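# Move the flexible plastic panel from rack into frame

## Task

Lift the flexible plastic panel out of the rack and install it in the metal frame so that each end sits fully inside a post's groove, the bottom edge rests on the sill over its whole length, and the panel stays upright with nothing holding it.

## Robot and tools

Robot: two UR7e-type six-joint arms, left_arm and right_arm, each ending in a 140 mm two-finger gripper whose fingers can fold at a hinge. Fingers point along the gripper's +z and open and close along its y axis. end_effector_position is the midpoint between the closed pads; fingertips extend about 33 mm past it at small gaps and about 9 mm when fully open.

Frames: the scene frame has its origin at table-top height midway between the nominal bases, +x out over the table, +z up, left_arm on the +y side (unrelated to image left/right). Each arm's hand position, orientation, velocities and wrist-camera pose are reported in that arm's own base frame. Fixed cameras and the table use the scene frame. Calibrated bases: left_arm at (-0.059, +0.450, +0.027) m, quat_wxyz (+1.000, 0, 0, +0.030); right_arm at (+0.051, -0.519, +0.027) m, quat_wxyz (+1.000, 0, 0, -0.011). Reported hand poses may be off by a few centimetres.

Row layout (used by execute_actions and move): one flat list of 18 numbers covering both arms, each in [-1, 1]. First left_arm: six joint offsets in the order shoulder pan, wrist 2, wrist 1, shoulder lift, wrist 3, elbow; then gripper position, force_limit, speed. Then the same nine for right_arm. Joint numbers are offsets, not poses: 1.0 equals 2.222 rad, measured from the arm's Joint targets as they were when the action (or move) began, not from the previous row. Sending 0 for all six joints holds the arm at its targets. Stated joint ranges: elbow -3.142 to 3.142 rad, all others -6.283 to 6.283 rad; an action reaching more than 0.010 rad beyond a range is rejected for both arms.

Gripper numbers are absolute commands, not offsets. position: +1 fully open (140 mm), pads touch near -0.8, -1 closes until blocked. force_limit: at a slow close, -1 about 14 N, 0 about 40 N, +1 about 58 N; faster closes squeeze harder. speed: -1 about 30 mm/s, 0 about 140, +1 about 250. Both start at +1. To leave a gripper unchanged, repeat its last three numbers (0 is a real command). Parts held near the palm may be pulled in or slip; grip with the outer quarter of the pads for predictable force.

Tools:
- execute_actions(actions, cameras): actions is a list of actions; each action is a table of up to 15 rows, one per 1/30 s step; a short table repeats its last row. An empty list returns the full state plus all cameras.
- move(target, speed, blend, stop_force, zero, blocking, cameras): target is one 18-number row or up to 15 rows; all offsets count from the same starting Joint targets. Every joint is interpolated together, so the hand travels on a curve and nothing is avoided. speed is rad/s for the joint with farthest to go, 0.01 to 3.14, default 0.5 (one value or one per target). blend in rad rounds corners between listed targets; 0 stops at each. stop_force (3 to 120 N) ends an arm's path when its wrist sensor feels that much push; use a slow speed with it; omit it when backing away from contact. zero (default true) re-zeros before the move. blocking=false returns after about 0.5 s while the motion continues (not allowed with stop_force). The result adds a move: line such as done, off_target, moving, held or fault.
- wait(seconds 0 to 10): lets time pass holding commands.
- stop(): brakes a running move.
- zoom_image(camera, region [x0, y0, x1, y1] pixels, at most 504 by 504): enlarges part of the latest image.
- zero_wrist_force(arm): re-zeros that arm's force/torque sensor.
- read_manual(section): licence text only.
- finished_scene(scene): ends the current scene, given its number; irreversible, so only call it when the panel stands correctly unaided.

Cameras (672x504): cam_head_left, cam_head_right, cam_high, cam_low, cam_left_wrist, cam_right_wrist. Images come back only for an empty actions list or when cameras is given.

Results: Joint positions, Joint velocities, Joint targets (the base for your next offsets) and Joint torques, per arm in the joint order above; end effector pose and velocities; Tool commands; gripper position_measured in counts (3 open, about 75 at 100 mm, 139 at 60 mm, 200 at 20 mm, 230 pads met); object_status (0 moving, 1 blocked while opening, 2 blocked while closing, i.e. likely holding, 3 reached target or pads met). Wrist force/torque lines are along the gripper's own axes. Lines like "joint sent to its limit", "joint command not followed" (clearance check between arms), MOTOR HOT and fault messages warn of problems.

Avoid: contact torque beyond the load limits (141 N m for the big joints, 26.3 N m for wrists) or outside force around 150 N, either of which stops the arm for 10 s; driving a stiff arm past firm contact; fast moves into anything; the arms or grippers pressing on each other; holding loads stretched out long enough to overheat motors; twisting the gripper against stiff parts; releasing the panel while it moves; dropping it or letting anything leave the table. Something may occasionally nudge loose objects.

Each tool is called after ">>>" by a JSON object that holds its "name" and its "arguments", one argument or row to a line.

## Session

Scene 1 done. Starting scene 2.

>>> {"name": "execute_actions", "arguments": {
  "actions": [],
  "cameras": ["all"]
}}

Scene clock: 0.00 s.
left_arm: end_effector_position=(+0.3227, -0.0367, +0.1395) position_measured=3 object_status=3 end_effector_quat_wxyz=(-0.049, +0.909, -0.394, +0.124) | right_arm: end_effector_position=(+1.0232, +0.3931, +0.3299) position_measured=3 object_status=3 end_effector_quat_wxyz=(-0.281, +0.783, -0.059, +0.552)
Joint names: [shoulder pan, wrist 2, wrist 1, shoulder lift, wrist 3, elbow]
Joint positions: left_arm=[-0.721 -1.403 -1.938 -2.296 3.256 2.454] | right_arm=[0.187 -1.368 -3.062 -0.507 3.638 0.668]
Joint velocities: within noise
Joint torques (N m): no reading
Wrist force (N): no reading
Wrist torque (N m): no reading
Wrist force, peak (N): no reading
Joint targets: left_arm=[-0.721 -1.403 -1.938 -2.296 3.256 2.454] | right_arm=[0.187 -1.368 -3.062 -0.507 3.638 0.668]
Tool commands: left_gripper/position=+1.0 left_gripper/force_limit=+1.0 left_gripper/speed=+1.0 right_gripper/position=+1.0 right_gripper/force_limit=+1.0 right_gripper/speed=+1.0

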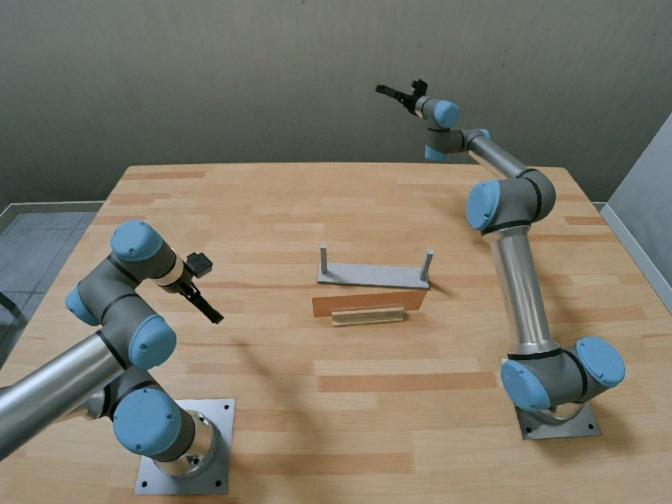

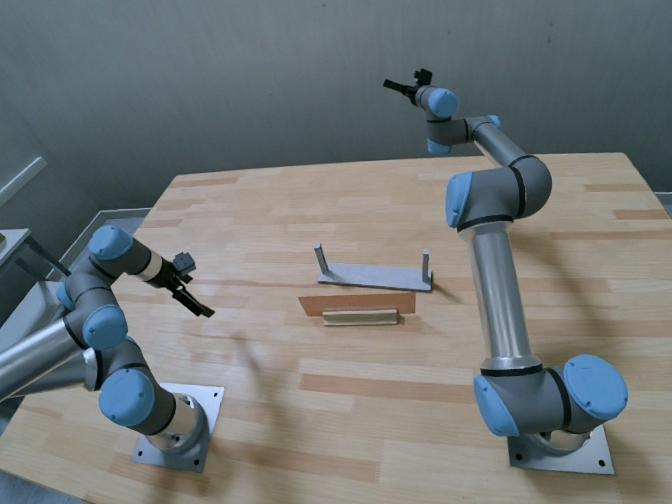

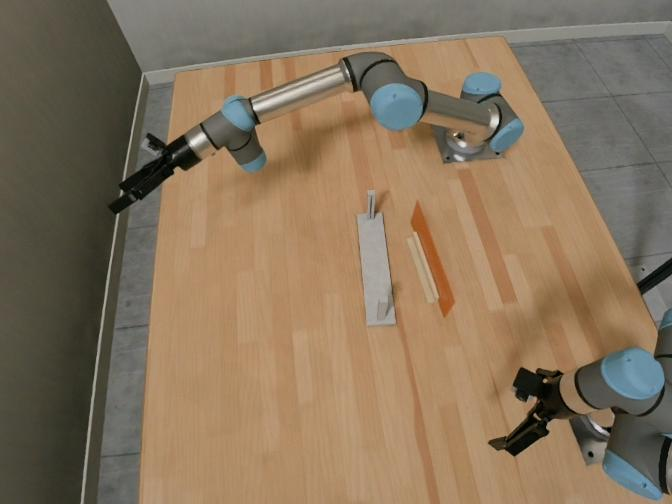

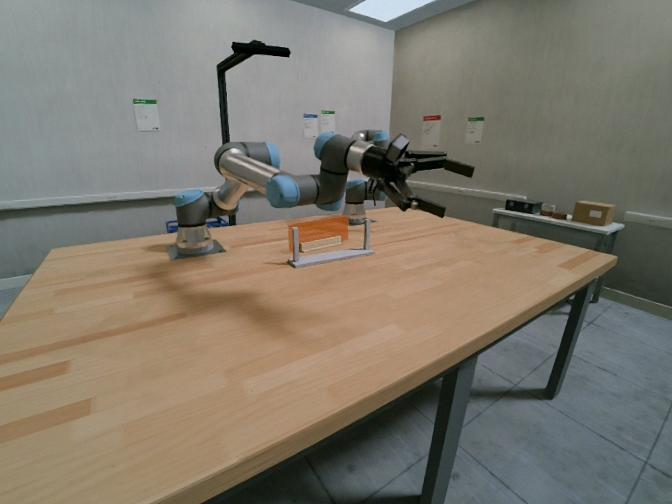

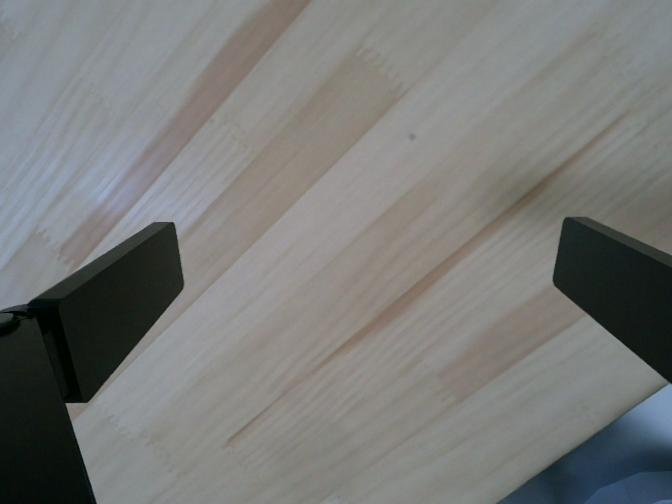

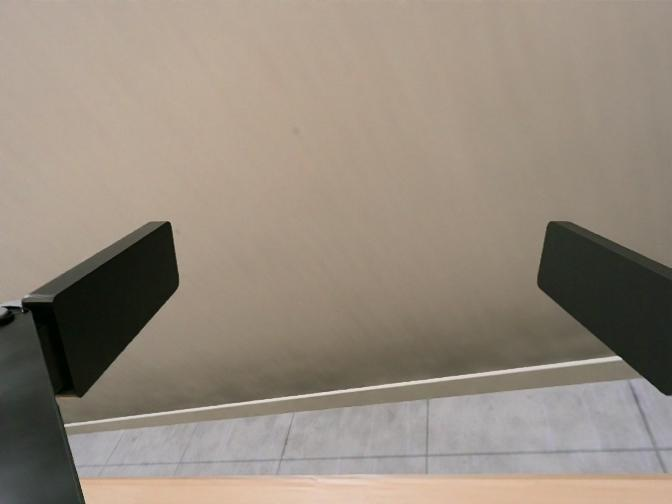

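>>> {"name": "move", "arguments": {
  "target": [-0.18128, -0.07552, 0.10396, 0.31458, -0.99, -0.32439, -0.32, 0.0, -1.0, 0.20311, -0.09127, 0.61764, -0.55999, 0.72444, 0.54104, -0.32, 0.0, -1.0],
  "speed": 1.2,
  "cameras": []
}}

>>> {"name": "move", "arguments": {
  "target": [0, 0, 0, 0, -0.28359, 0, -0.32, 0.0, -1.0, 0, 0, 0, 0, 0, 0, -0.32, 0.0, -1.0],
  "speed": 1.0,
  "cameras": ["cam_head_left", "cam_high", "cam_left_wrist", "cam_right_wrist"]
}}

Scene clock: 45.93 s.
left_arm: end_effector_position=(+0.3267, -0.3725, +0.2230) position_measured=169 object_status=0 end_effector_quat_wxyz=(+0.000, +0.887, +0.463, +0.000) | right_arm: end_effector_position=(+0.2520, +0.3530, +0.2228) position_measured=169 object_status=0 end_effector_quat_wxyz=(+0.000, +0.743, -0.670, +0.000)
Joint names: [shoulder pan, wrist 2, wrist 1, shoulder lift, wrist 3, elbow]
Joint positions: left_arm=[-1.123 -1.571 -1.707 -1.597 1.056 1.733] | right_arm=[0.638 -1.571 -1.689 -1.751 5.248 1.87]
Joint torques (N m): left_arm=[-6.85 -1.75 -1.44 -14.34 -1.46 -37.49] | right_arm=[13.44 -2.12 -1.58 -22.95 2.01 -11.7]
Wrist force (N): left_arm=[-0.8 0.5 -0.5] | right_arm=[3.8 -0.7 1.9]
Wrist torque (N m): left_arm=[0.16 0.09 0.03] | right_arm=[0.10 -0.81 -0.41]
Wrist force, peak (N): left_arm=[-2.0 1.2 -0.4] | right_arm=[4.2 1.3 2.3]
Joint targets: left_arm=[-1.123 -1.571 -1.707 -1.597 1.056 1.733] | right_arm=[0.638 -1.571 -1.689 -1.751 5.248 1.870]
move: done
No camera images: "cameras" was empty.

Scene clock: 47.43 s.
left_arm: end_effector_position=(+0.3267, -0.3725, +0.2230) position_measured=169 object_status=3 end_effector_quat_wxyz=(+0.000, +0.700, +0.714, +0.000) | right_arm: end_effector_position=(+0.2520, +0.3530, +0.2228) position_measured=169 object_status=3 end_effector_quat_wxyz=(+0.000, +0.743, -0.670, +0.000)
Joint names: [shoulder pan, wrist 2, wrist 1, shoulder lift, wrist 3, elbow]
Joint positions: left_arm=[-1.123 -1.571 -1.707 -1.597 0.426 1.733] | right_arm=[0.638 -1.571 -1.689 -1.751 5.248 1.87]
Joint torques (N m): left_arm=[-7.02 -1.69 -1.45 -14.1 -1.38 -37.92] | right_arm=[13.05 -2.09 -1.61 -23.01 1.93 -12.56]
Wrist force (N): left_arm=[-0.6 0.3 -0.5] | right_arm=[3.7 -1.0 2.0]
Wrist torque (N m): left_arm=[0.12 0.06 0.03] | right_arm=[0.05 -0.78 -0.40]
Wrist force, peak (N): left_arm=[-0.9 0.9 -0.7] | right_arm=[3.7 -1.0 2.0]
Joint targets: left_arm=[-1.123 -1.571 -1.707 -1.597 0.426 1.733] | right_arm=[0.638 -1.571 -1.689 -1.751 5.248 1.870]
move: done
Images, in order (width x height): cam_head_left 672x504, cam_high 672x504, cam_left_wrist 672x504, cam_right_wrist 672x504.

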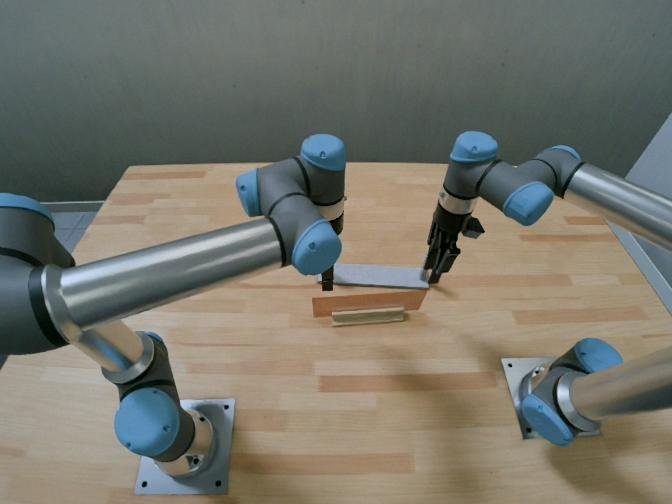

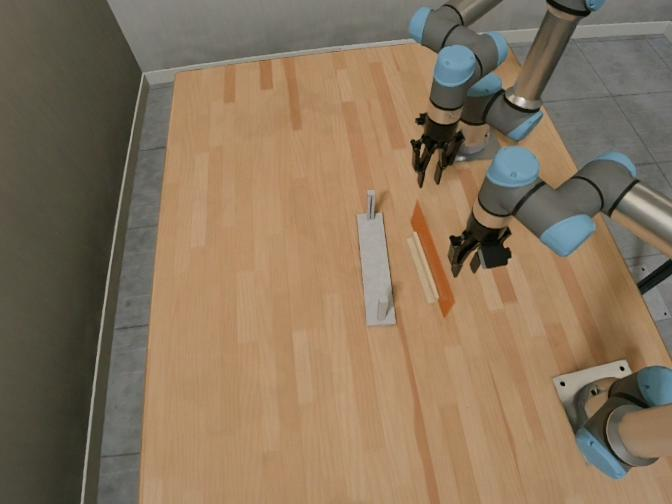

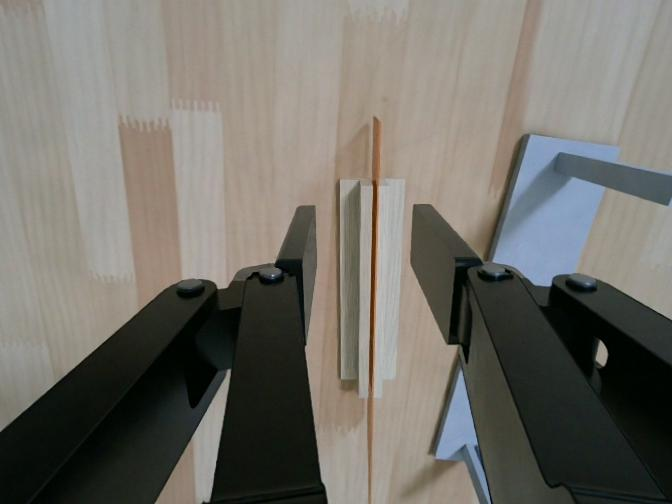

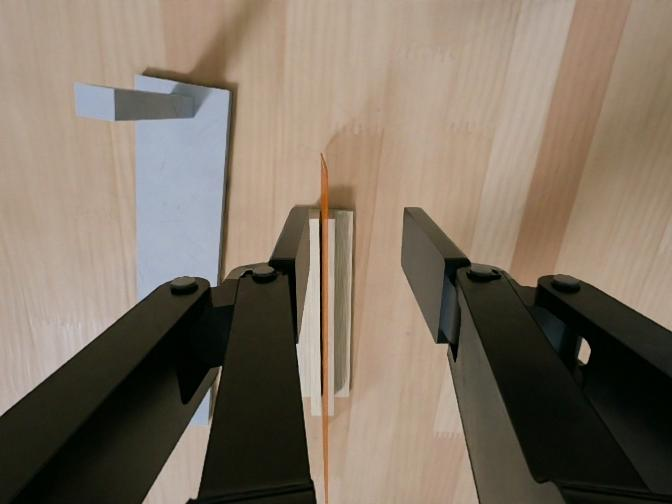

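>>> {"name": "zoom_image", "arguments": {
  "camera": "cam_left_wrist",
  "region": [310, 90, 450, 230]
}}

>>> {"name": "zoom_image", "arguments": {
  "camera": "cam_right_wrist",
  "region": [260, 120, 400, 260]
}}

Scaled by 3.600 from the camera's 672x504 image, which has a finer 960x720 frame.

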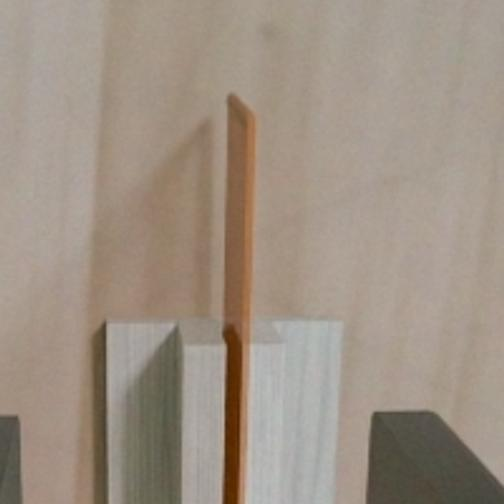

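Scaled by 3.600 from the camera's 672x504 image, which has a finer 960x720 frame.

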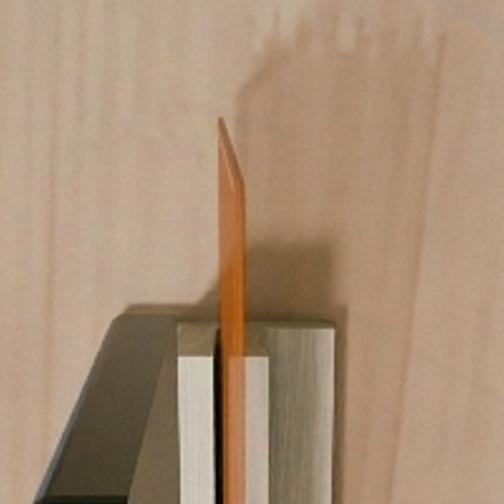

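>>> {"name": "move", "arguments": {
  "target": [0.015707, 0, -0.128668, 0.037444, 0.011656, 0.091224, -0.32, 0.0, -1.0, 0.010306, 0, -0.136814, 0.061656, 0.011206, 0.075158, -0.32, 0.0, -1.0],
  "speed": 0.35,
  "cameras": ["cam_low", "cam_left_wrist", "cam_right_wrist"]
}}

>>> {"name": "zoom_image", "arguments": {
  "camera": "cam_left_wrist",
  "region": [300, 90, 430, 220]
}}

>>> {"name": "zoom_image", "arguments": {
  "camera": "cam_right_wrist",
  "region": [290, 90, 420, 220]
}}

Scene clock: 88.67 s.
left_arm: end_effector_position=(+0.3416, -0.3649, +0.1152) position_measured=169 object_status=3 end_effector_quat_wxyz=(+0.000, +0.696, +0.718, +0.000) | right_arm: end_effector_position=(+0.2644, +0.3746, +0.1151) position_measured=169 object_status=3 end_effector_quat_wxyz=(+0.000, +0.742, -0.670, +0.000)
Joint names: [shoulder pan, wrist 2, wrist 1, shoulder lift, wrist 3, elbow]
Joint positions: left_arm=[-1.089 -1.571 -1.993 -1.514 0.452 1.936] | right_arm=[0.661 -1.571 -1.993 -1.614 5.272 2.037]
Joint torques (N m): left_arm=[11.01 -1.31 -3.76 -16.48 1.36 -10.77] | right_arm=[12.72 -2.05 -4.71 -14.25 2.09 -11.77]
Wrist force (N): left_arm=[-0.3 1.1 -0.3] | right_arm=[3.6 -1.0 1.8]
Wrist torque (N m): left_arm=[0.28 0.01 -0.05] | right_arm=[0.04 -0.78 -0.40]
Wrist force, peak (N): left_arm=[-0.5 0.5 -1.7] | right_arm=[3.5 -1.1 2.8]
Joint targets: left_arm=[-1.089 -1.571 -1.993 -1.514 0.452 1.936] | right_arm=[0.661 -1.571 -1.993 -1.614 5.273 2.037]
move: done
Images, in order (width x height): cam_low 672x504, cam_left_wrist 672x504, cam_right_wrist 672x504.

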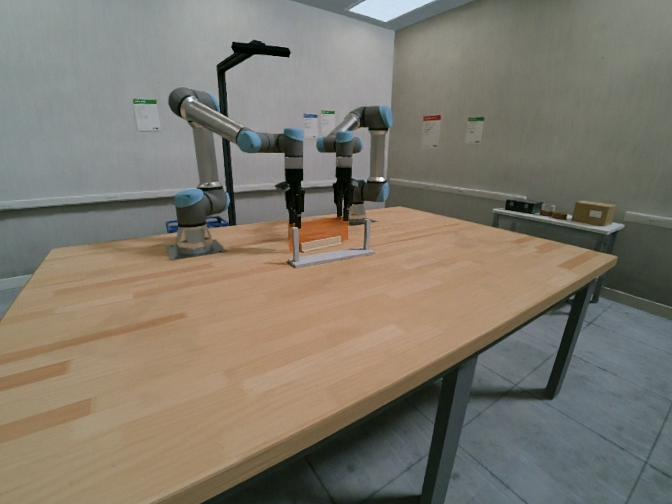

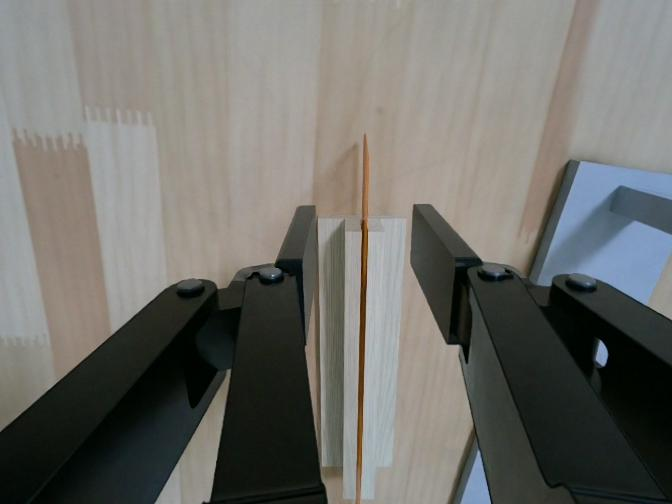

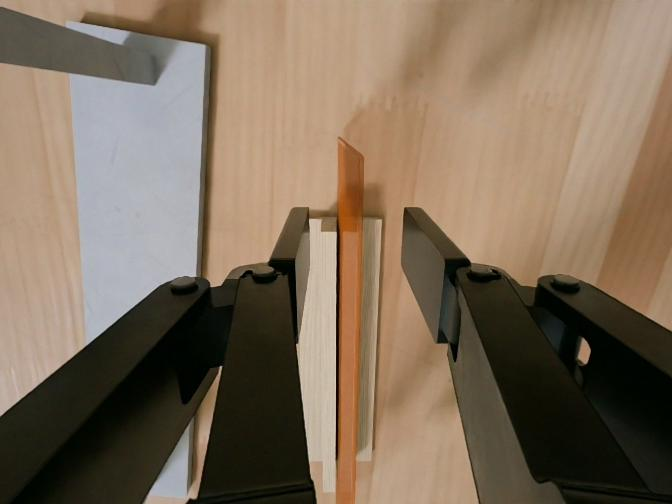

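Scaled by 3.877 from the camera's 672x504 image, which has a finer 960x720 frame.

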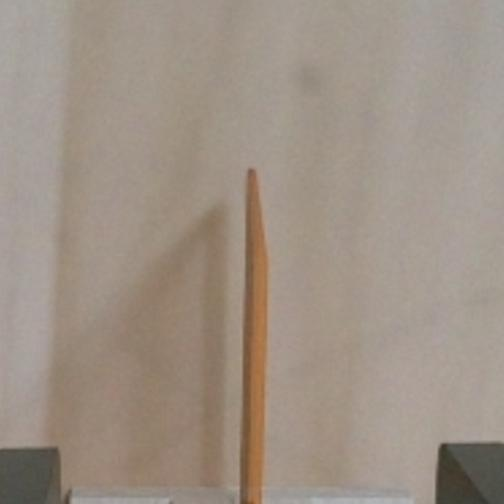

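Scaled by 3.877 from the camera's 672x504 image, which has a finer 960x720 frame.

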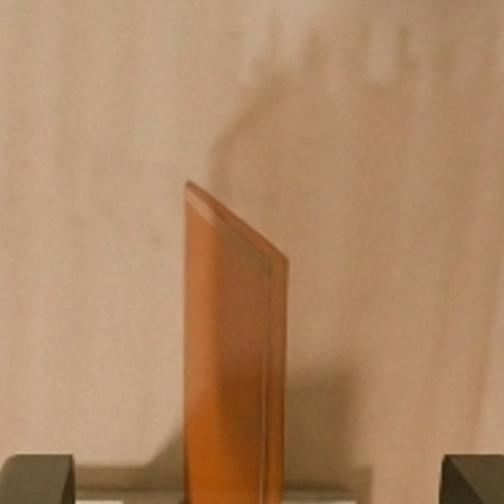

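>>> {"name": "execute_actions", "arguments": {
  "actions": [
    [[0,0,0,0,0,0,-1.0,0.0,-1.0,0,0,0,0,0,0,-1.0,0.0,-1.0]],
    [[0,0,0,0,0,0,-1.0,0.0,-1.0,0,0,0,0,0,0,-1.0,0.0,-1.0]],
    [[0,0,0,0,0,0,-1.0,0.0,-1.0,0,0,0,0,0,0,-1.0,0.0,-1.0]],
    [[0,0,0,0,0,0,-1.0,0.0,-1.0,0,0,0,0,0,0,-1.0,0.0,-1.0]]
  ],
  "cameras": ["cam_left_wrist", "cam_right_wrist"]
}}

>>> {"name": "zero_wrist_force", "arguments": {
  "arm": "left_arm"
}}

>>> {"name": "zero_wrist_force", "arguments": {
  "arm": "right_arm"
}}

>>> {"name": "zoom_image", "arguments": {
  "camera": "cam_left_wrist",
  "region": [300, 90, 430, 220]
}}

>>> {"name": "zoom_image", "arguments": {
  "camera": "cam_right_wrist",
  "region": [290, 90, 420, 220]
}}

Scene clock: 97.37 s.
left_arm: end_effector_position=(+0.3416, -0.3649, +0.1150) position_measured=230 object_status=3 end_effector_quat_wxyz=(+0.000, +0.696, +0.718, +0.000) | right_arm: end_effector_position=(+0.2644, +0.3747, +0.1149) position_measured=230 object_status=3 end_effector_quat_wxyz=(+0.000, +0.742, -0.670, +0.000)
Joint names: [shoulder pan, wrist 2, wrist 1, shoulder lift, wrist 3, elbow]
Joint positions: left_arm=[-1.089 -1.571 -1.993 -1.514 0.452 1.936] | right_arm=[0.661 -1.571 -1.993 -1.614 5.273 2.037]
Joint torques (N m): left_arm=[8.21 -1.13 -3.22 -16.3 1.33 -9.6] | right_arm=[13 -1.33 -2.34 -14.9 1.96 -10.7]
Wrist force (N): left_arm=[-0.1 0.6 -1.2] | right_arm=[4.1 -0.8 0.7]
Wrist torque (N m): left_arm=[0.20 0.08 -0.03] | right_arm=[0.12 -0.77 -0.38]
Wrist force, peak (N): left_arm=[0.4 0.9 -1.8] | right_arm=[4.1 -1.0 0.7]
Joint targets: left_arm=[-1.089 -1.571 -1.993 -1.514 0.452 1.936] | right_arm=[0.661 -1.571 -1.993 -1.614 5.273 2.037]
Step readings (joint positions of left_arm | right_arm):
0: [-1.089 -1.571 -1.993 -1.514 0.452 1.936] | [0.661 -1.571 -1.993 -1.614 5.273 2.037]
1: [-1.089 -1.571 -1.993 -1.514 0.452 1.936] | [0.661 -1.571 -1.993 -1.614 5.273 2.037]
2: [-1.089 -1.571 -1.993 -1.514 0.452 1.936] | [0.661 -1.571 -1.993 -1.614 5.273 2.037]
4: [-1.089 -1.571 -1.993 -1.514 0.452 1.936] | [0.661 -1.571 -1.993 -1.614 5.273 2.037]
8: [-1.089 -1.571 -1.993 -1.514 0.452 1.936] | [0.661 -1.571 -1.993 -1.614 5.273 2.037]
15: [-1.089 -1.571 -1.993 -1.514 0.452 1.936] | [0.661 -1.571 -1.993 -1.614 5.273 2.037]
16: [-1.089 -1.571 -1.993 -1.514 0.452 1.936] | [0.661 -1.571 -1.993 -1.614 5.273 2.037]
17: [-1.089 -1.571 -1.993 -1.514 0.452 1.936] | [0.661 -1.571 -1.993 -1.614 5.273 2.037]
19: [-1.089 -1.571 -1.993 -1.514 0.452 1.936] | [0.661 -1.571 -1.993 -1.614 5.273 2.037]
23: [-1.089 -1.571 -1.993 -1.514 0.452 1.936] | [0.661 -1.571 -1.993 -1.614 5.273 2.037]
30: [-1.089 -1.571 -1.993 -1.514 0.452 1.936] | [0.661 -1.571 -1.993 -1.614 5.273 2.037]
31: [-1.089 -1.571 -1.993 -1.514 0.452 1.936] | [0.661 -1.571 -1.993 -1.614 5.273 2.037]
32: [-1.089 -1.571 -1.993 -1.514 0.452 1.936] | [0.661 -1.571 -1.993 -1.614 5.273 2.037]
34: [-1.089 -1.571 -1.993 -1.514 0.452 1.936] | [0.661 -1.571 -1.993 -1.614 5.273 2.037]
38: [-1.089 -1.571 -1.993 -1.514 0.452 1.936] | [0.661 -1.571 -1.993 -1.614 5.273 2.037]
45: [-1.089 -1.571 -1.993 -1.514 0.452 1.936] | [0.661 -1.571 -1.993 -1.614 5.273 2.037]
46: [-1.089 -1.571 -1.993 -1.514 0.452 1.936] | [0.661 -1.571 -1.993 -1.614 5.273 2.037]
47: [-1.089 -1.571 -1.993 -1.514 0.452 1.936] | [0.661 -1.571 -1.993 -1.614 5.273 2.037]
49: [-1.089 -1.571 -1.993 -1.514 0.452 1.936] | [0.661 -1.571 -1.993 -1.614 5.273 2.037]
53: [-1.089 -1.571 -1.993 -1.514 0.452 1.936] | [0.661 -1.571 -1.993 -1.614 5.273 2.037]
60: [-1.089 -1.571 -1.993 -1.514 0.452 1.936] | [0.661 -1.571 -1.993 -1.614 5.273 2.037]
Images, in order (width x height): cam_left_wrist 672x504, cam_right_wrist 672x504.

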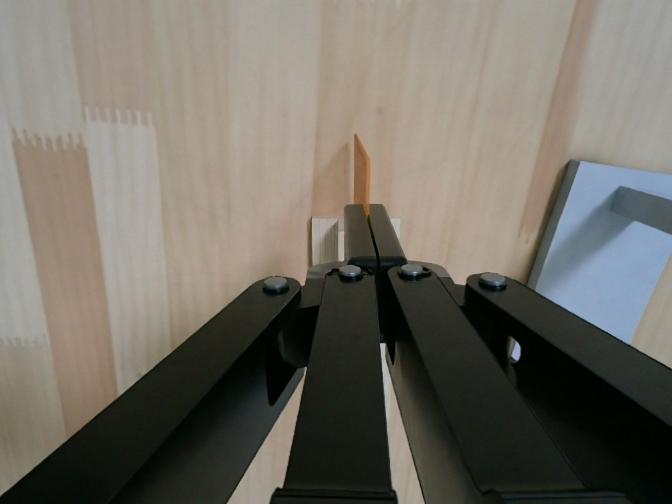

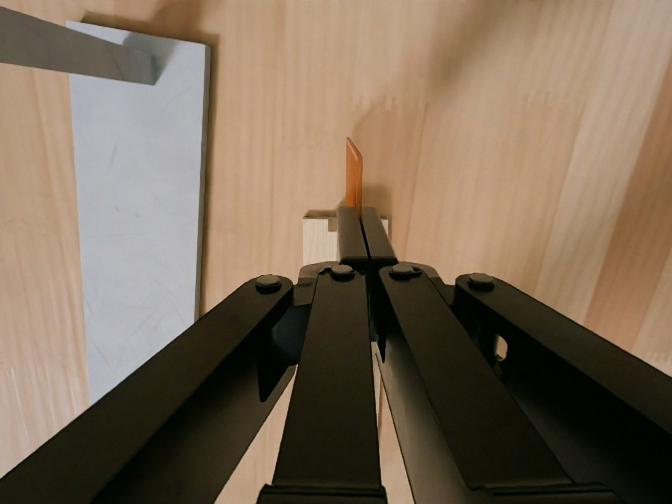

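Wrist force sensor zeroed.

Wrist force sensor zeroed.

Scaled by 3.877 from the camera's 672x504 image, which has a finer 960x720 frame.

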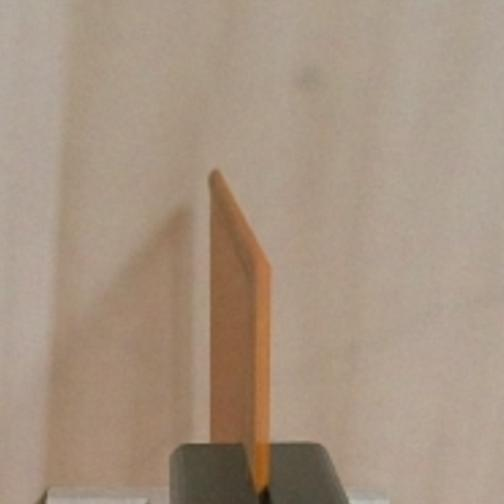

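Scaled by 3.877 from the camera's 672x504 image, which has a finer 960x720 frame.

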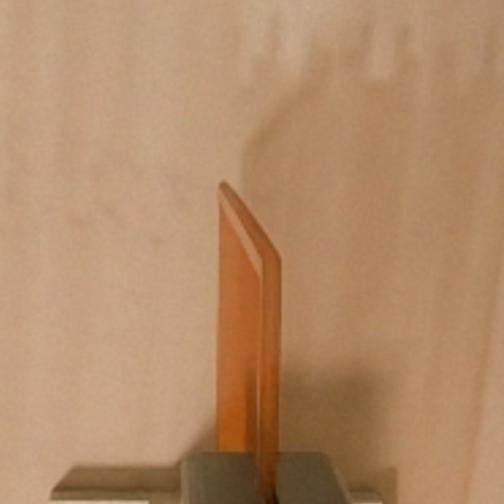

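>>> {"name": "zoom_image", "arguments": {
  "camera": "cam_right_wrist",
  "region": [40, 0, 240, 150]
}}

>>> {"name": "zoom_image", "arguments": {
  "camera": "cam_left_wrist",
  "region": [512, 140, 672, 260]
}}

Scaled by 2.520 from the camera's 672x504 image, which has a finer 960x720 frame.

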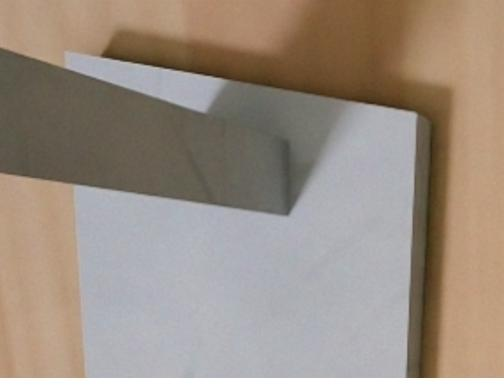

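Scaled by 3.150 from the camera's 672x504 image, which has a finer 960x720 frame.

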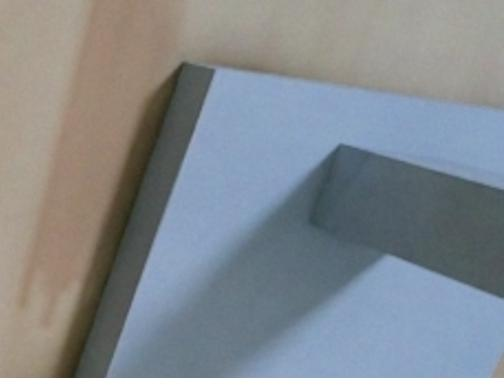

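>>> {"name": "move", "arguments": {
  "target": [
    [0, 0, 0.033455, -0.011601, 0, -0.021853, -1.0, 0.0, -1.0, 0, 0, 0.034815, -0.012038, 0, -0.022776, -1.0, 0.0, -1.0],
    [0, 0, 0.066397, -0.020914, 0, -0.045482, -1.0, 0.0, -1.0, 0, 0, 0.068798, -0.021558, 0, -0.047241, -1.0, 0.0, -1.0]
  ],
  "speed": 0.08,
  "blend": 0.01,
  "cameras": ["cam_low"]
}}

Scene clock: 152.63 s.
left_arm: end_effector_position=(+0.3416, -0.3649, +0.1699) position_measured=230 object_status=3 end_effector_quat_wxyz=(+0.000, +0.696, +0.718, +0.000) end_effector_velocity=(-0.002, +0.000, +0.000) end_effector_angular_velocity=(+0.002, +0.005, -0.001) | right_arm: end_effector_position=(+0.2644, +0.3747, +0.1697) position_measured=230 object_status=3 end_effector_quat_wxyz=(+0.000, +0.742, -0.670, +0.000)
Joint names: [shoulder pan, wrist 2, wrist 1, shoulder lift, wrist 3, elbow]
Joint positions: left_arm=[-1.089 -1.571 -1.846 -1.56 0.452 1.835] | right_arm=[0.661 -1.571 -1.841 -1.662 5.273 1.933]
Joint velocities: left_arm=[-0.001 -0.003 0.005 0 0.001 -0.001] | right_arm=[within noise]
Joint torques (N m): left_arm=[3.04 -0.92 -1.69 -40.46 1.28 -37.22] | right_arm=[9.32 1.75 -1.43 -26.5 1.98 -38.12]
Wrist force (N, zeroed by zero_wrist_force): left_arm=[-0.5 0.1 1.4] | right_arm=[-0.9 0.2 1.9]
Wrist torque (N m, zeroed by zero_wrist_force): left_arm=[0.03 -0.03 0.01] | right_arm=[0.03 0.04 -0.01]
Wrist force, peak (N, zeroed by zero_wrist_force): left_arm=[-1.9 0.3 1.3] | right_arm=[-1.9 -0.3 1.6]
Joint targets: left_arm=[-1.089 -1.571 -1.846 -1.560 0.452 1.835] | right_arm=[0.661 -1.571 -1.840 -1.662 5.273 1.932]
move: done
Images, in order (width x height): cam_low 672x504.

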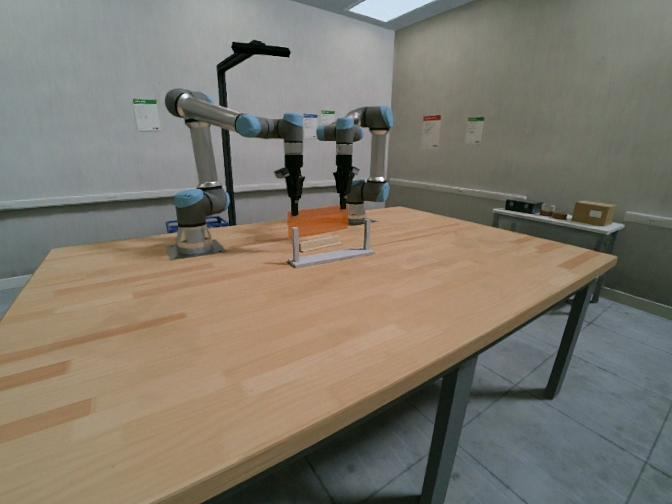

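>>> {"name": "move", "arguments": {
  "target": [
    [0.004599, 0, 0.000125, 0.006594, 0.070858, -0.006719, -1.0, 0.0, -1.0, -0.003633, 0, -0.000230, 0.002322, -0.063050, -0.002092, -1.0, 0.0, -1.0],
    [0.017732, 0, 0.001178, 0.026321, 0.157091, -0.027499, -1.0, 0.0, -1.0, -0.014231, 0, -0.000870, 0.009598, -0.126225, -0.008729, -1.0, 0.0, -1.0],
    [0.037604, 0, 0.005063, 0.059198, 0.256905, -0.064261, -1.0, 0.0, -1.0, -0.030934, 0, -0.001686, 0.022674, -0.188661, -0.020987, -1.0, 0.0, -1.0],
    [0.058338, 0, 0.013330, 0.099056, 0.361002, -0.112386, -1.0, 0.0, -1.0, -0.049173, 0, -0.002111, 0.040145, -0.249214, -0.038034, -1.0, 0.0, -1.0],
    [0.075000, 0, 0.022857, 0.131513, 0.394767, -0.154370, -1.0, 0.0, -1.0, -0.064922, 0, -0.001923, 0.053529, -0.247860, -0.051606, -1.0, 0.0, -1.0],
    [0.075000, 0, -0.004508, 0.138180, 0.394767, -0.133672, -1.0, 0.0, -1.0, -0.064922, 0, -0.031678, 0.061837, -0.247860, -0.030159, -1.0, 0.0, -1.0],
    [0.075000, 0, -0.030059, 0.145844, 0.394767, -0.115785, -1.0, 0.0, -1.0, -0.064922, 0, -0.060001, 0.071347, -0.247860, -0.011346, -1.0, 0.0, -1.0]
  ],
  "speed": [0.3, 0.3, 0.3, 0.3, 0.15, 0.06, 0.06],
  "blend": 0.02,
  "cameras": ["cam_low", "cam_left_wrist", "cam_right_wrist"]
}}

>>> {"name": "zoom_image", "arguments": {
  "camera": "cam_left_wrist",
  "region": [300, 60, 460, 220]
}}

>>> {"name": "zoom_image", "arguments": {
  "camera": "cam_right_wrist",
  "region": [240, 60, 400, 220]
}}

Scene clock: 198.63 s.
left_arm: end_effector_position=(+0.4742, -0.4045, +0.1217) position_measured=230 object_status=3 end_effector_quat_wxyz=(+0.000, +0.902, +0.431, +0.000) | right_arm: end_effector_position=(+0.3590, +0.3575, +0.1215) position_measured=230 object_status=3 end_effector_quat_wxyz=(+0.000, +0.862, -0.507, +0.000)
Joint names: [shoulder pan, wrist 2, wrist 1, shoulder lift, wrist 3, elbow]
Joint positions: left_arm=[-0.922 -1.571 -1.912 -1.237 1.329 1.578] | right_arm=[0.517 -1.571 -1.973 -1.504 4.722 1.907]
Joint torques (N m): left_arm=[10.81 -0.42 -3.49 -29.67 1.49 -10.05] | right_arm=[-10.6 -0.72 -4.45 -20.81 1.69 -13.04]
Wrist force (N, zeroed by zero_wrist_force): left_arm=[-2.6 0.9 0.7] | right_arm=[-2.3 -1.4 1.2]
Wrist torque (N m, zeroed by zero_wrist_force): left_arm=[-0.01 0.10 -0.34] | right_arm=[-0.05 0.11 0.37]
Wrist force, peak (N, zeroed by zero_wrist_force): left_arm=[-2.8 0.7 1.9] | right_arm=[-2.2 -1.1 2.1]
Joint targets: left_arm=[-0.922 -1.571 -1.913 -1.236 1.329 1.578] | right_arm=[0.517 -1.571 -1.974 -1.504 4.722 1.907]
move: done
Images, in order (width x height): cam_low 672x504, cam_left_wrist 672x504, cam_right_wrist 672x504.

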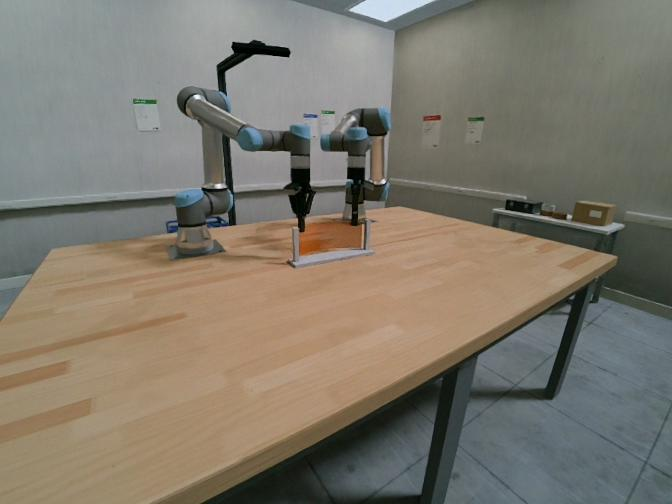

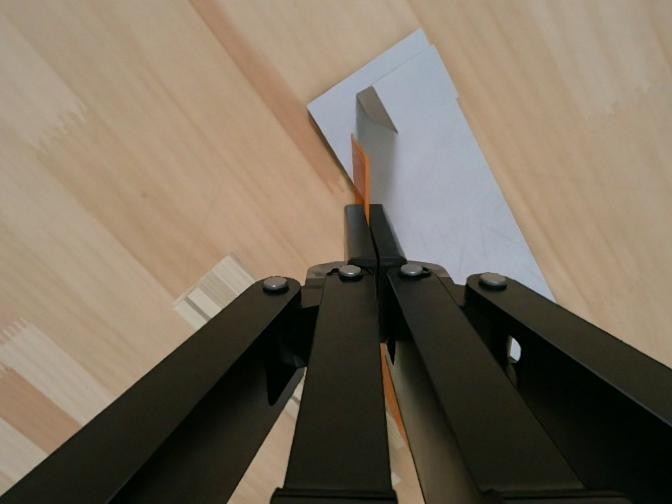

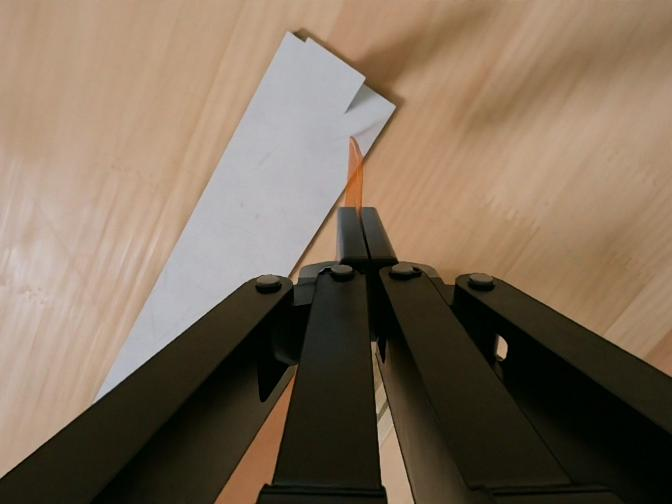

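Scaled by 3.150 from the camera's 672x504 image, which has a finer 960x720 frame.

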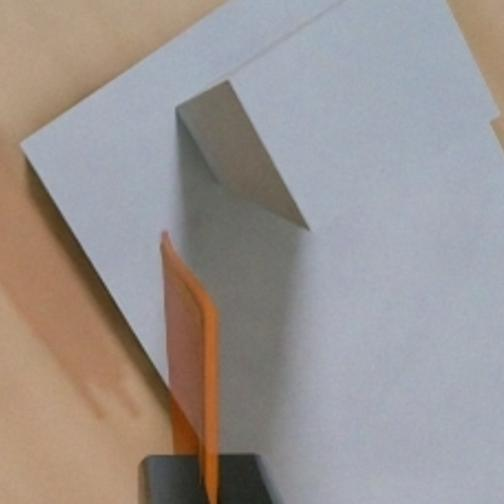

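Scaled by 3.150 from the camera's 672x504 image, which has a finer 960x720 frame.

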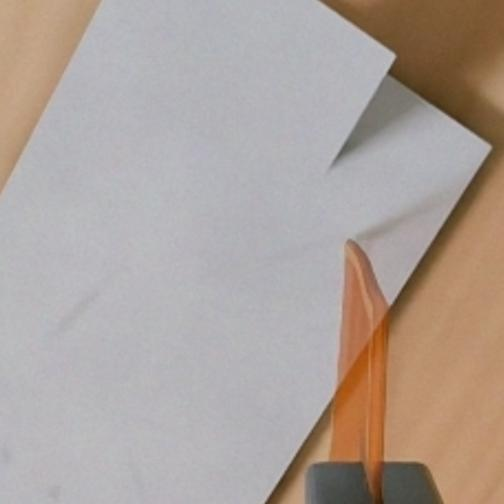

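>>> {"name": "move", "arguments": {
  "target": [
    [0.011346, 0, 0.008498, 0.021152, 0.011346, -0.029650, -1.0, 0.0, -1.0, -0.012920, 0, 0.001754, 0.017297, -0.012920, -0.019051, -1.0, 0.0, -1.0],
    [0.013177, 0, 0.008894, 0.022079, -0.018242, -0.030973, -1.0, 0.0, -1.0, -0.015096, 0, 0.001807, 0.017717, 0.016323, -0.019524, -1.0, 0.0, -1.0]
  ],
  "speed": 0.06,
  "stop_force": 8,
  "cameras": ["cam_low", "cam_left_wrist", "cam_right_wrist"]
}}

>>> {"name": "zoom_image", "arguments": {
  "camera": "cam_left_wrist",
  "region": [280, 70, 440, 230]
}}

>>> {"name": "zoom_image", "arguments": {
  "camera": "cam_right_wrist",
  "region": [270, 70, 430, 230]
}}

Scene clock: 223.73 s.
left_arm: end_effector_position=(+0.4997, -0.4076, +0.1216) position_measured=230 object_status=3 end_effector_quat_wxyz=(+0.000, +0.887, +0.462, +0.000) | right_arm: end_effector_position=(+0.3861, +0.3533, +0.1214) position_measured=230 object_status=3 end_effector_quat_wxyz=(+0.000, +0.844, -0.537, +0.000)
Joint names: [shoulder pan, wrist 2, wrist 1, shoulder lift, wrist 3, elbow]
Joint positions: left_arm=[-0.893 -1.571 -1.893 -1.187 1.288 1.509] | right_arm=[0.483 -1.571 -1.97 -1.464 4.758 1.864]
Joint torques (N m): left_arm=[11.35 -0.25 -1.03 -32.66 -1.14 -36.22] | right_arm=[-11.28 -2.2 -1.35 -22.3 1.7 -37.41]
Wrist force (N, zeroed by zero_wrist_force): left_arm=[-2.5 0.6 1.1] | right_arm=[-2.4 -1.2 1.3]
Wrist torque (N m, zeroed by zero_wrist_force): left_arm=[-0.09 0.07 -0.19] | right_arm=[-0.06 0.08 0.31]
Wrist force, peak (N, zeroed by zero_wrist_force): left_arm=[-3.1 0.9 1.6] | right_arm=[-2.6 -0.9 2.0]
Joint targets: left_arm=[-0.893 -1.571 -1.893 -1.187 1.288 1.509] | right_arm=[0.483 -1.571 -1.970 -1.464 4.758 1.864]
move: done
Images, in order (width x height): cam_low 672x504, cam_left_wrist 672x504, cam_right_wrist 672x504.

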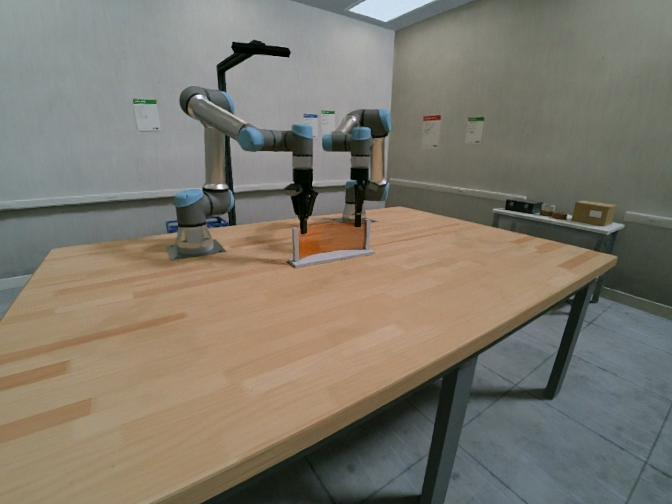

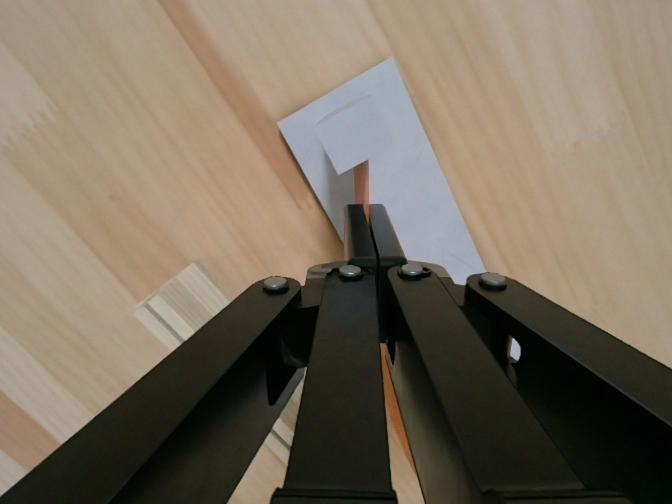

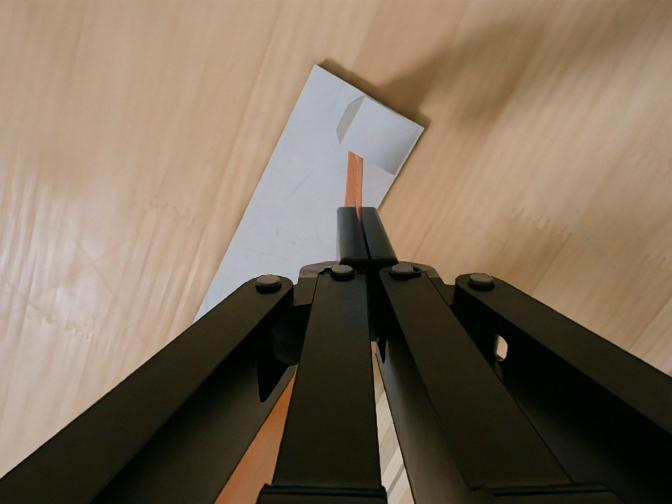

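Scaled by 3.150 from the camera's 672x504 image, which has a finer 960x720 frame.

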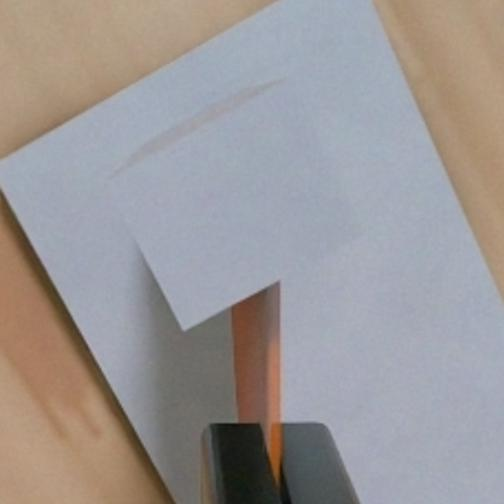

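Scaled by 3.150 from the camera's 672x504 image, which has a finer 960x720 frame.

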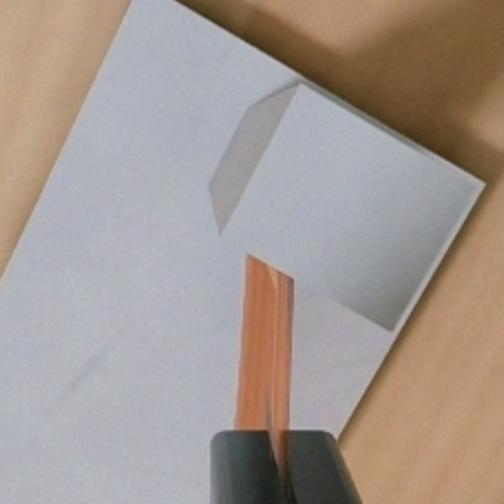

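>>> {"name": "move", "arguments": {
  "target": [
    [0.0017862, 0, 0.0004965, 0.0011579, -0.0296329, -0.0016545, -1.0, 0.0, -1.0, -0.0020795, 0, 0.0000835, 0.0006640, 0.0293396, -0.0007476, -1.0, 0.0, -1.0],
    [0.0034941, 0, 0.0010731, 0.0024938, -0.0593439, -0.0035670, -1.0, 0.0, -1.0, -0.0040248, 0, 0.0001964, 0.0015464, 0.0588133, -0.0017428, -1.0, 0.0, -1.0],
    [0.0050918, 0, 0.0017091, 0.0039568, -0.0891654, -0.0056659, -1.0, 0.0, -1.0, -0.0058041, 0, 0.0003337, 0.0026005, 0.0884531, -0.0029342, -1.0, 0.0, -1.0]
  ],
  "speed": 0.06,
  "stop_force": 8,
  "cameras": ["cam_low", "cam_left_wrist", "cam_right_wrist"]
}}

>>> {"name": "zoom_image", "arguments": {
  "camera": "cam_left_wrist",
  "region": [300, 90, 430, 220]
}}

>>> {"name": "zoom_image", "arguments": {
  "camera": "cam_right_wrist",
  "region": [290, 90, 420, 220]
}}

>>> {"name": "zoom_image", "arguments": {
  "camera": "cam_low",
  "region": [280, 205, 390, 275]
}}

Scene clock: 277.40 s.
left_arm: end_effector_position=(+0.5068, -0.4050, +0.1216) position_measured=230 object_status=3 end_effector_quat_wxyz=(+0.000, +0.834, +0.552, +0.000) | right_arm: end_effector_position=(+0.3929, +0.3494, +0.1214) position_measured=230 object_status=3 end_effector_quat_wxyz=(+0.000, +0.783, -0.622, +0.000)
Joint names: [shoulder pan, wrist 2, wrist 1, shoulder lift, wrist 3, elbow]
Joint positions: left_arm=[-0.881 -1.571 -1.889 -1.179 1.09 1.496] | right_arm=[0.471 -1.571 -1.969 -1.458 4.955 1.857]
Joint torques (N m): left_arm=[12.54 0.05 -0.92 -33.54 -1.28 -36.77] | right_arm=[-11.52 -2.32 -1.12 -22.05 1.78 -36.9]
Wrist force (N, zeroed by zero_wrist_force): left_arm=[-4.2 0.6 1.1] | right_arm=[-3.3 -1.1 1.7]
Wrist torque (N m, zeroed by zero_wrist_force): left_arm=[-0.09 0.10 -0.07] | right_arm=[-0.05 -0.07 0.20]
Wrist force, peak (N, zeroed by zero_wrist_force): left_arm=[-4.5 0.5 1.6] | right_arm=[-3.6 -1.0 1.8]
Joint targets: left_arm=[-0.881 -1.571 -1.889 -1.179 1.090 1.496] | right_arm=[0.471 -1.571 -1.969 -1.458 4.955 1.857]
move: done
Images, in order (width x height): cam_low 672x504, cam_left_wrist 672x504, cam_right_wrist 672x504.

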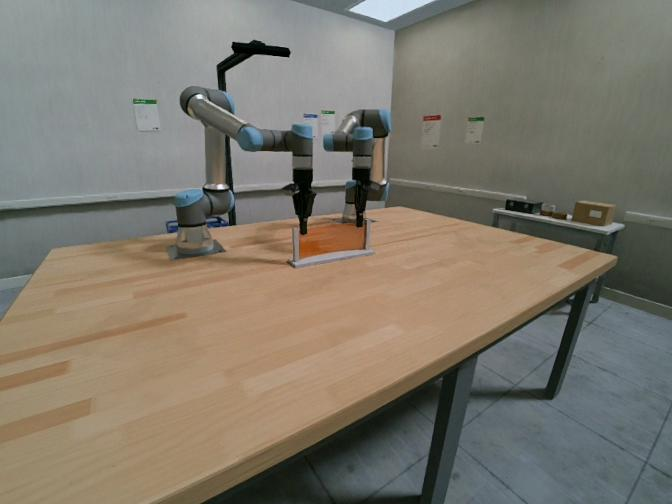

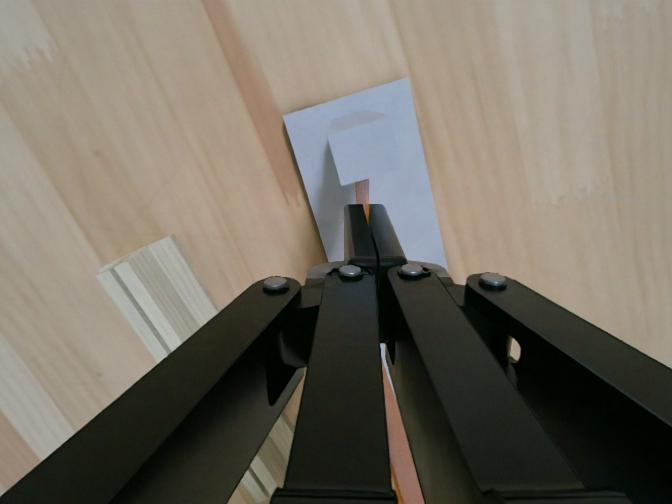

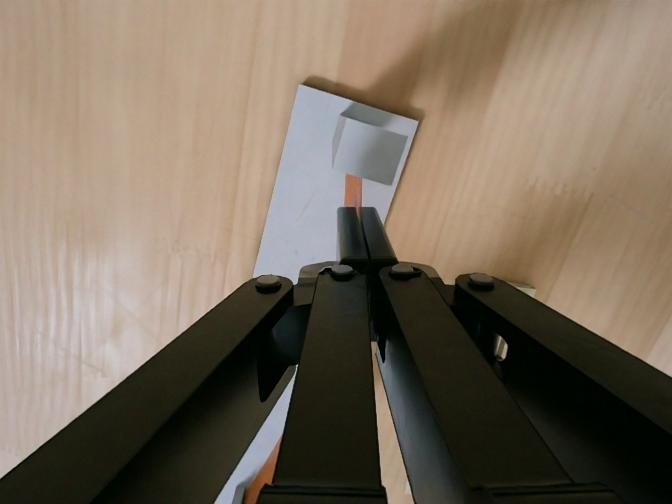

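Scaled by 3.877 from the camera's 672x504 image, which has a finer 960x720 frame.

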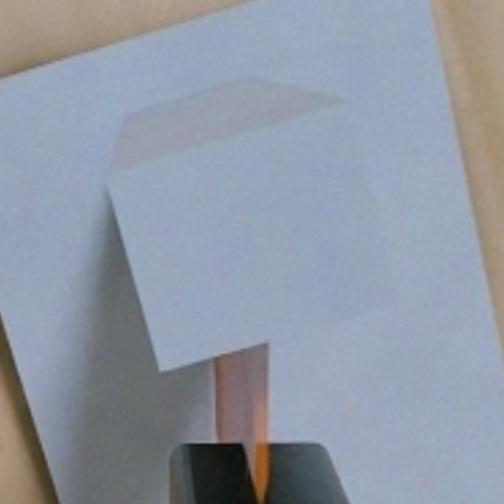

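Scaled by 3.877 from the camera's 672x504 image, which has a finer 960x720 frame.

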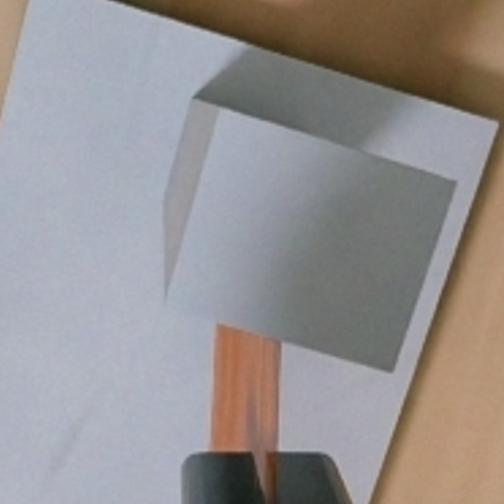

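Scaled by 4.582 from the camera's 672x504 image, which has a finer 960x720 frame.

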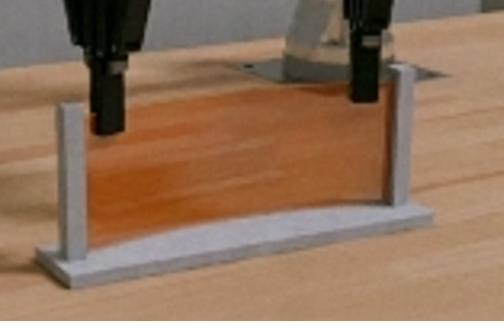

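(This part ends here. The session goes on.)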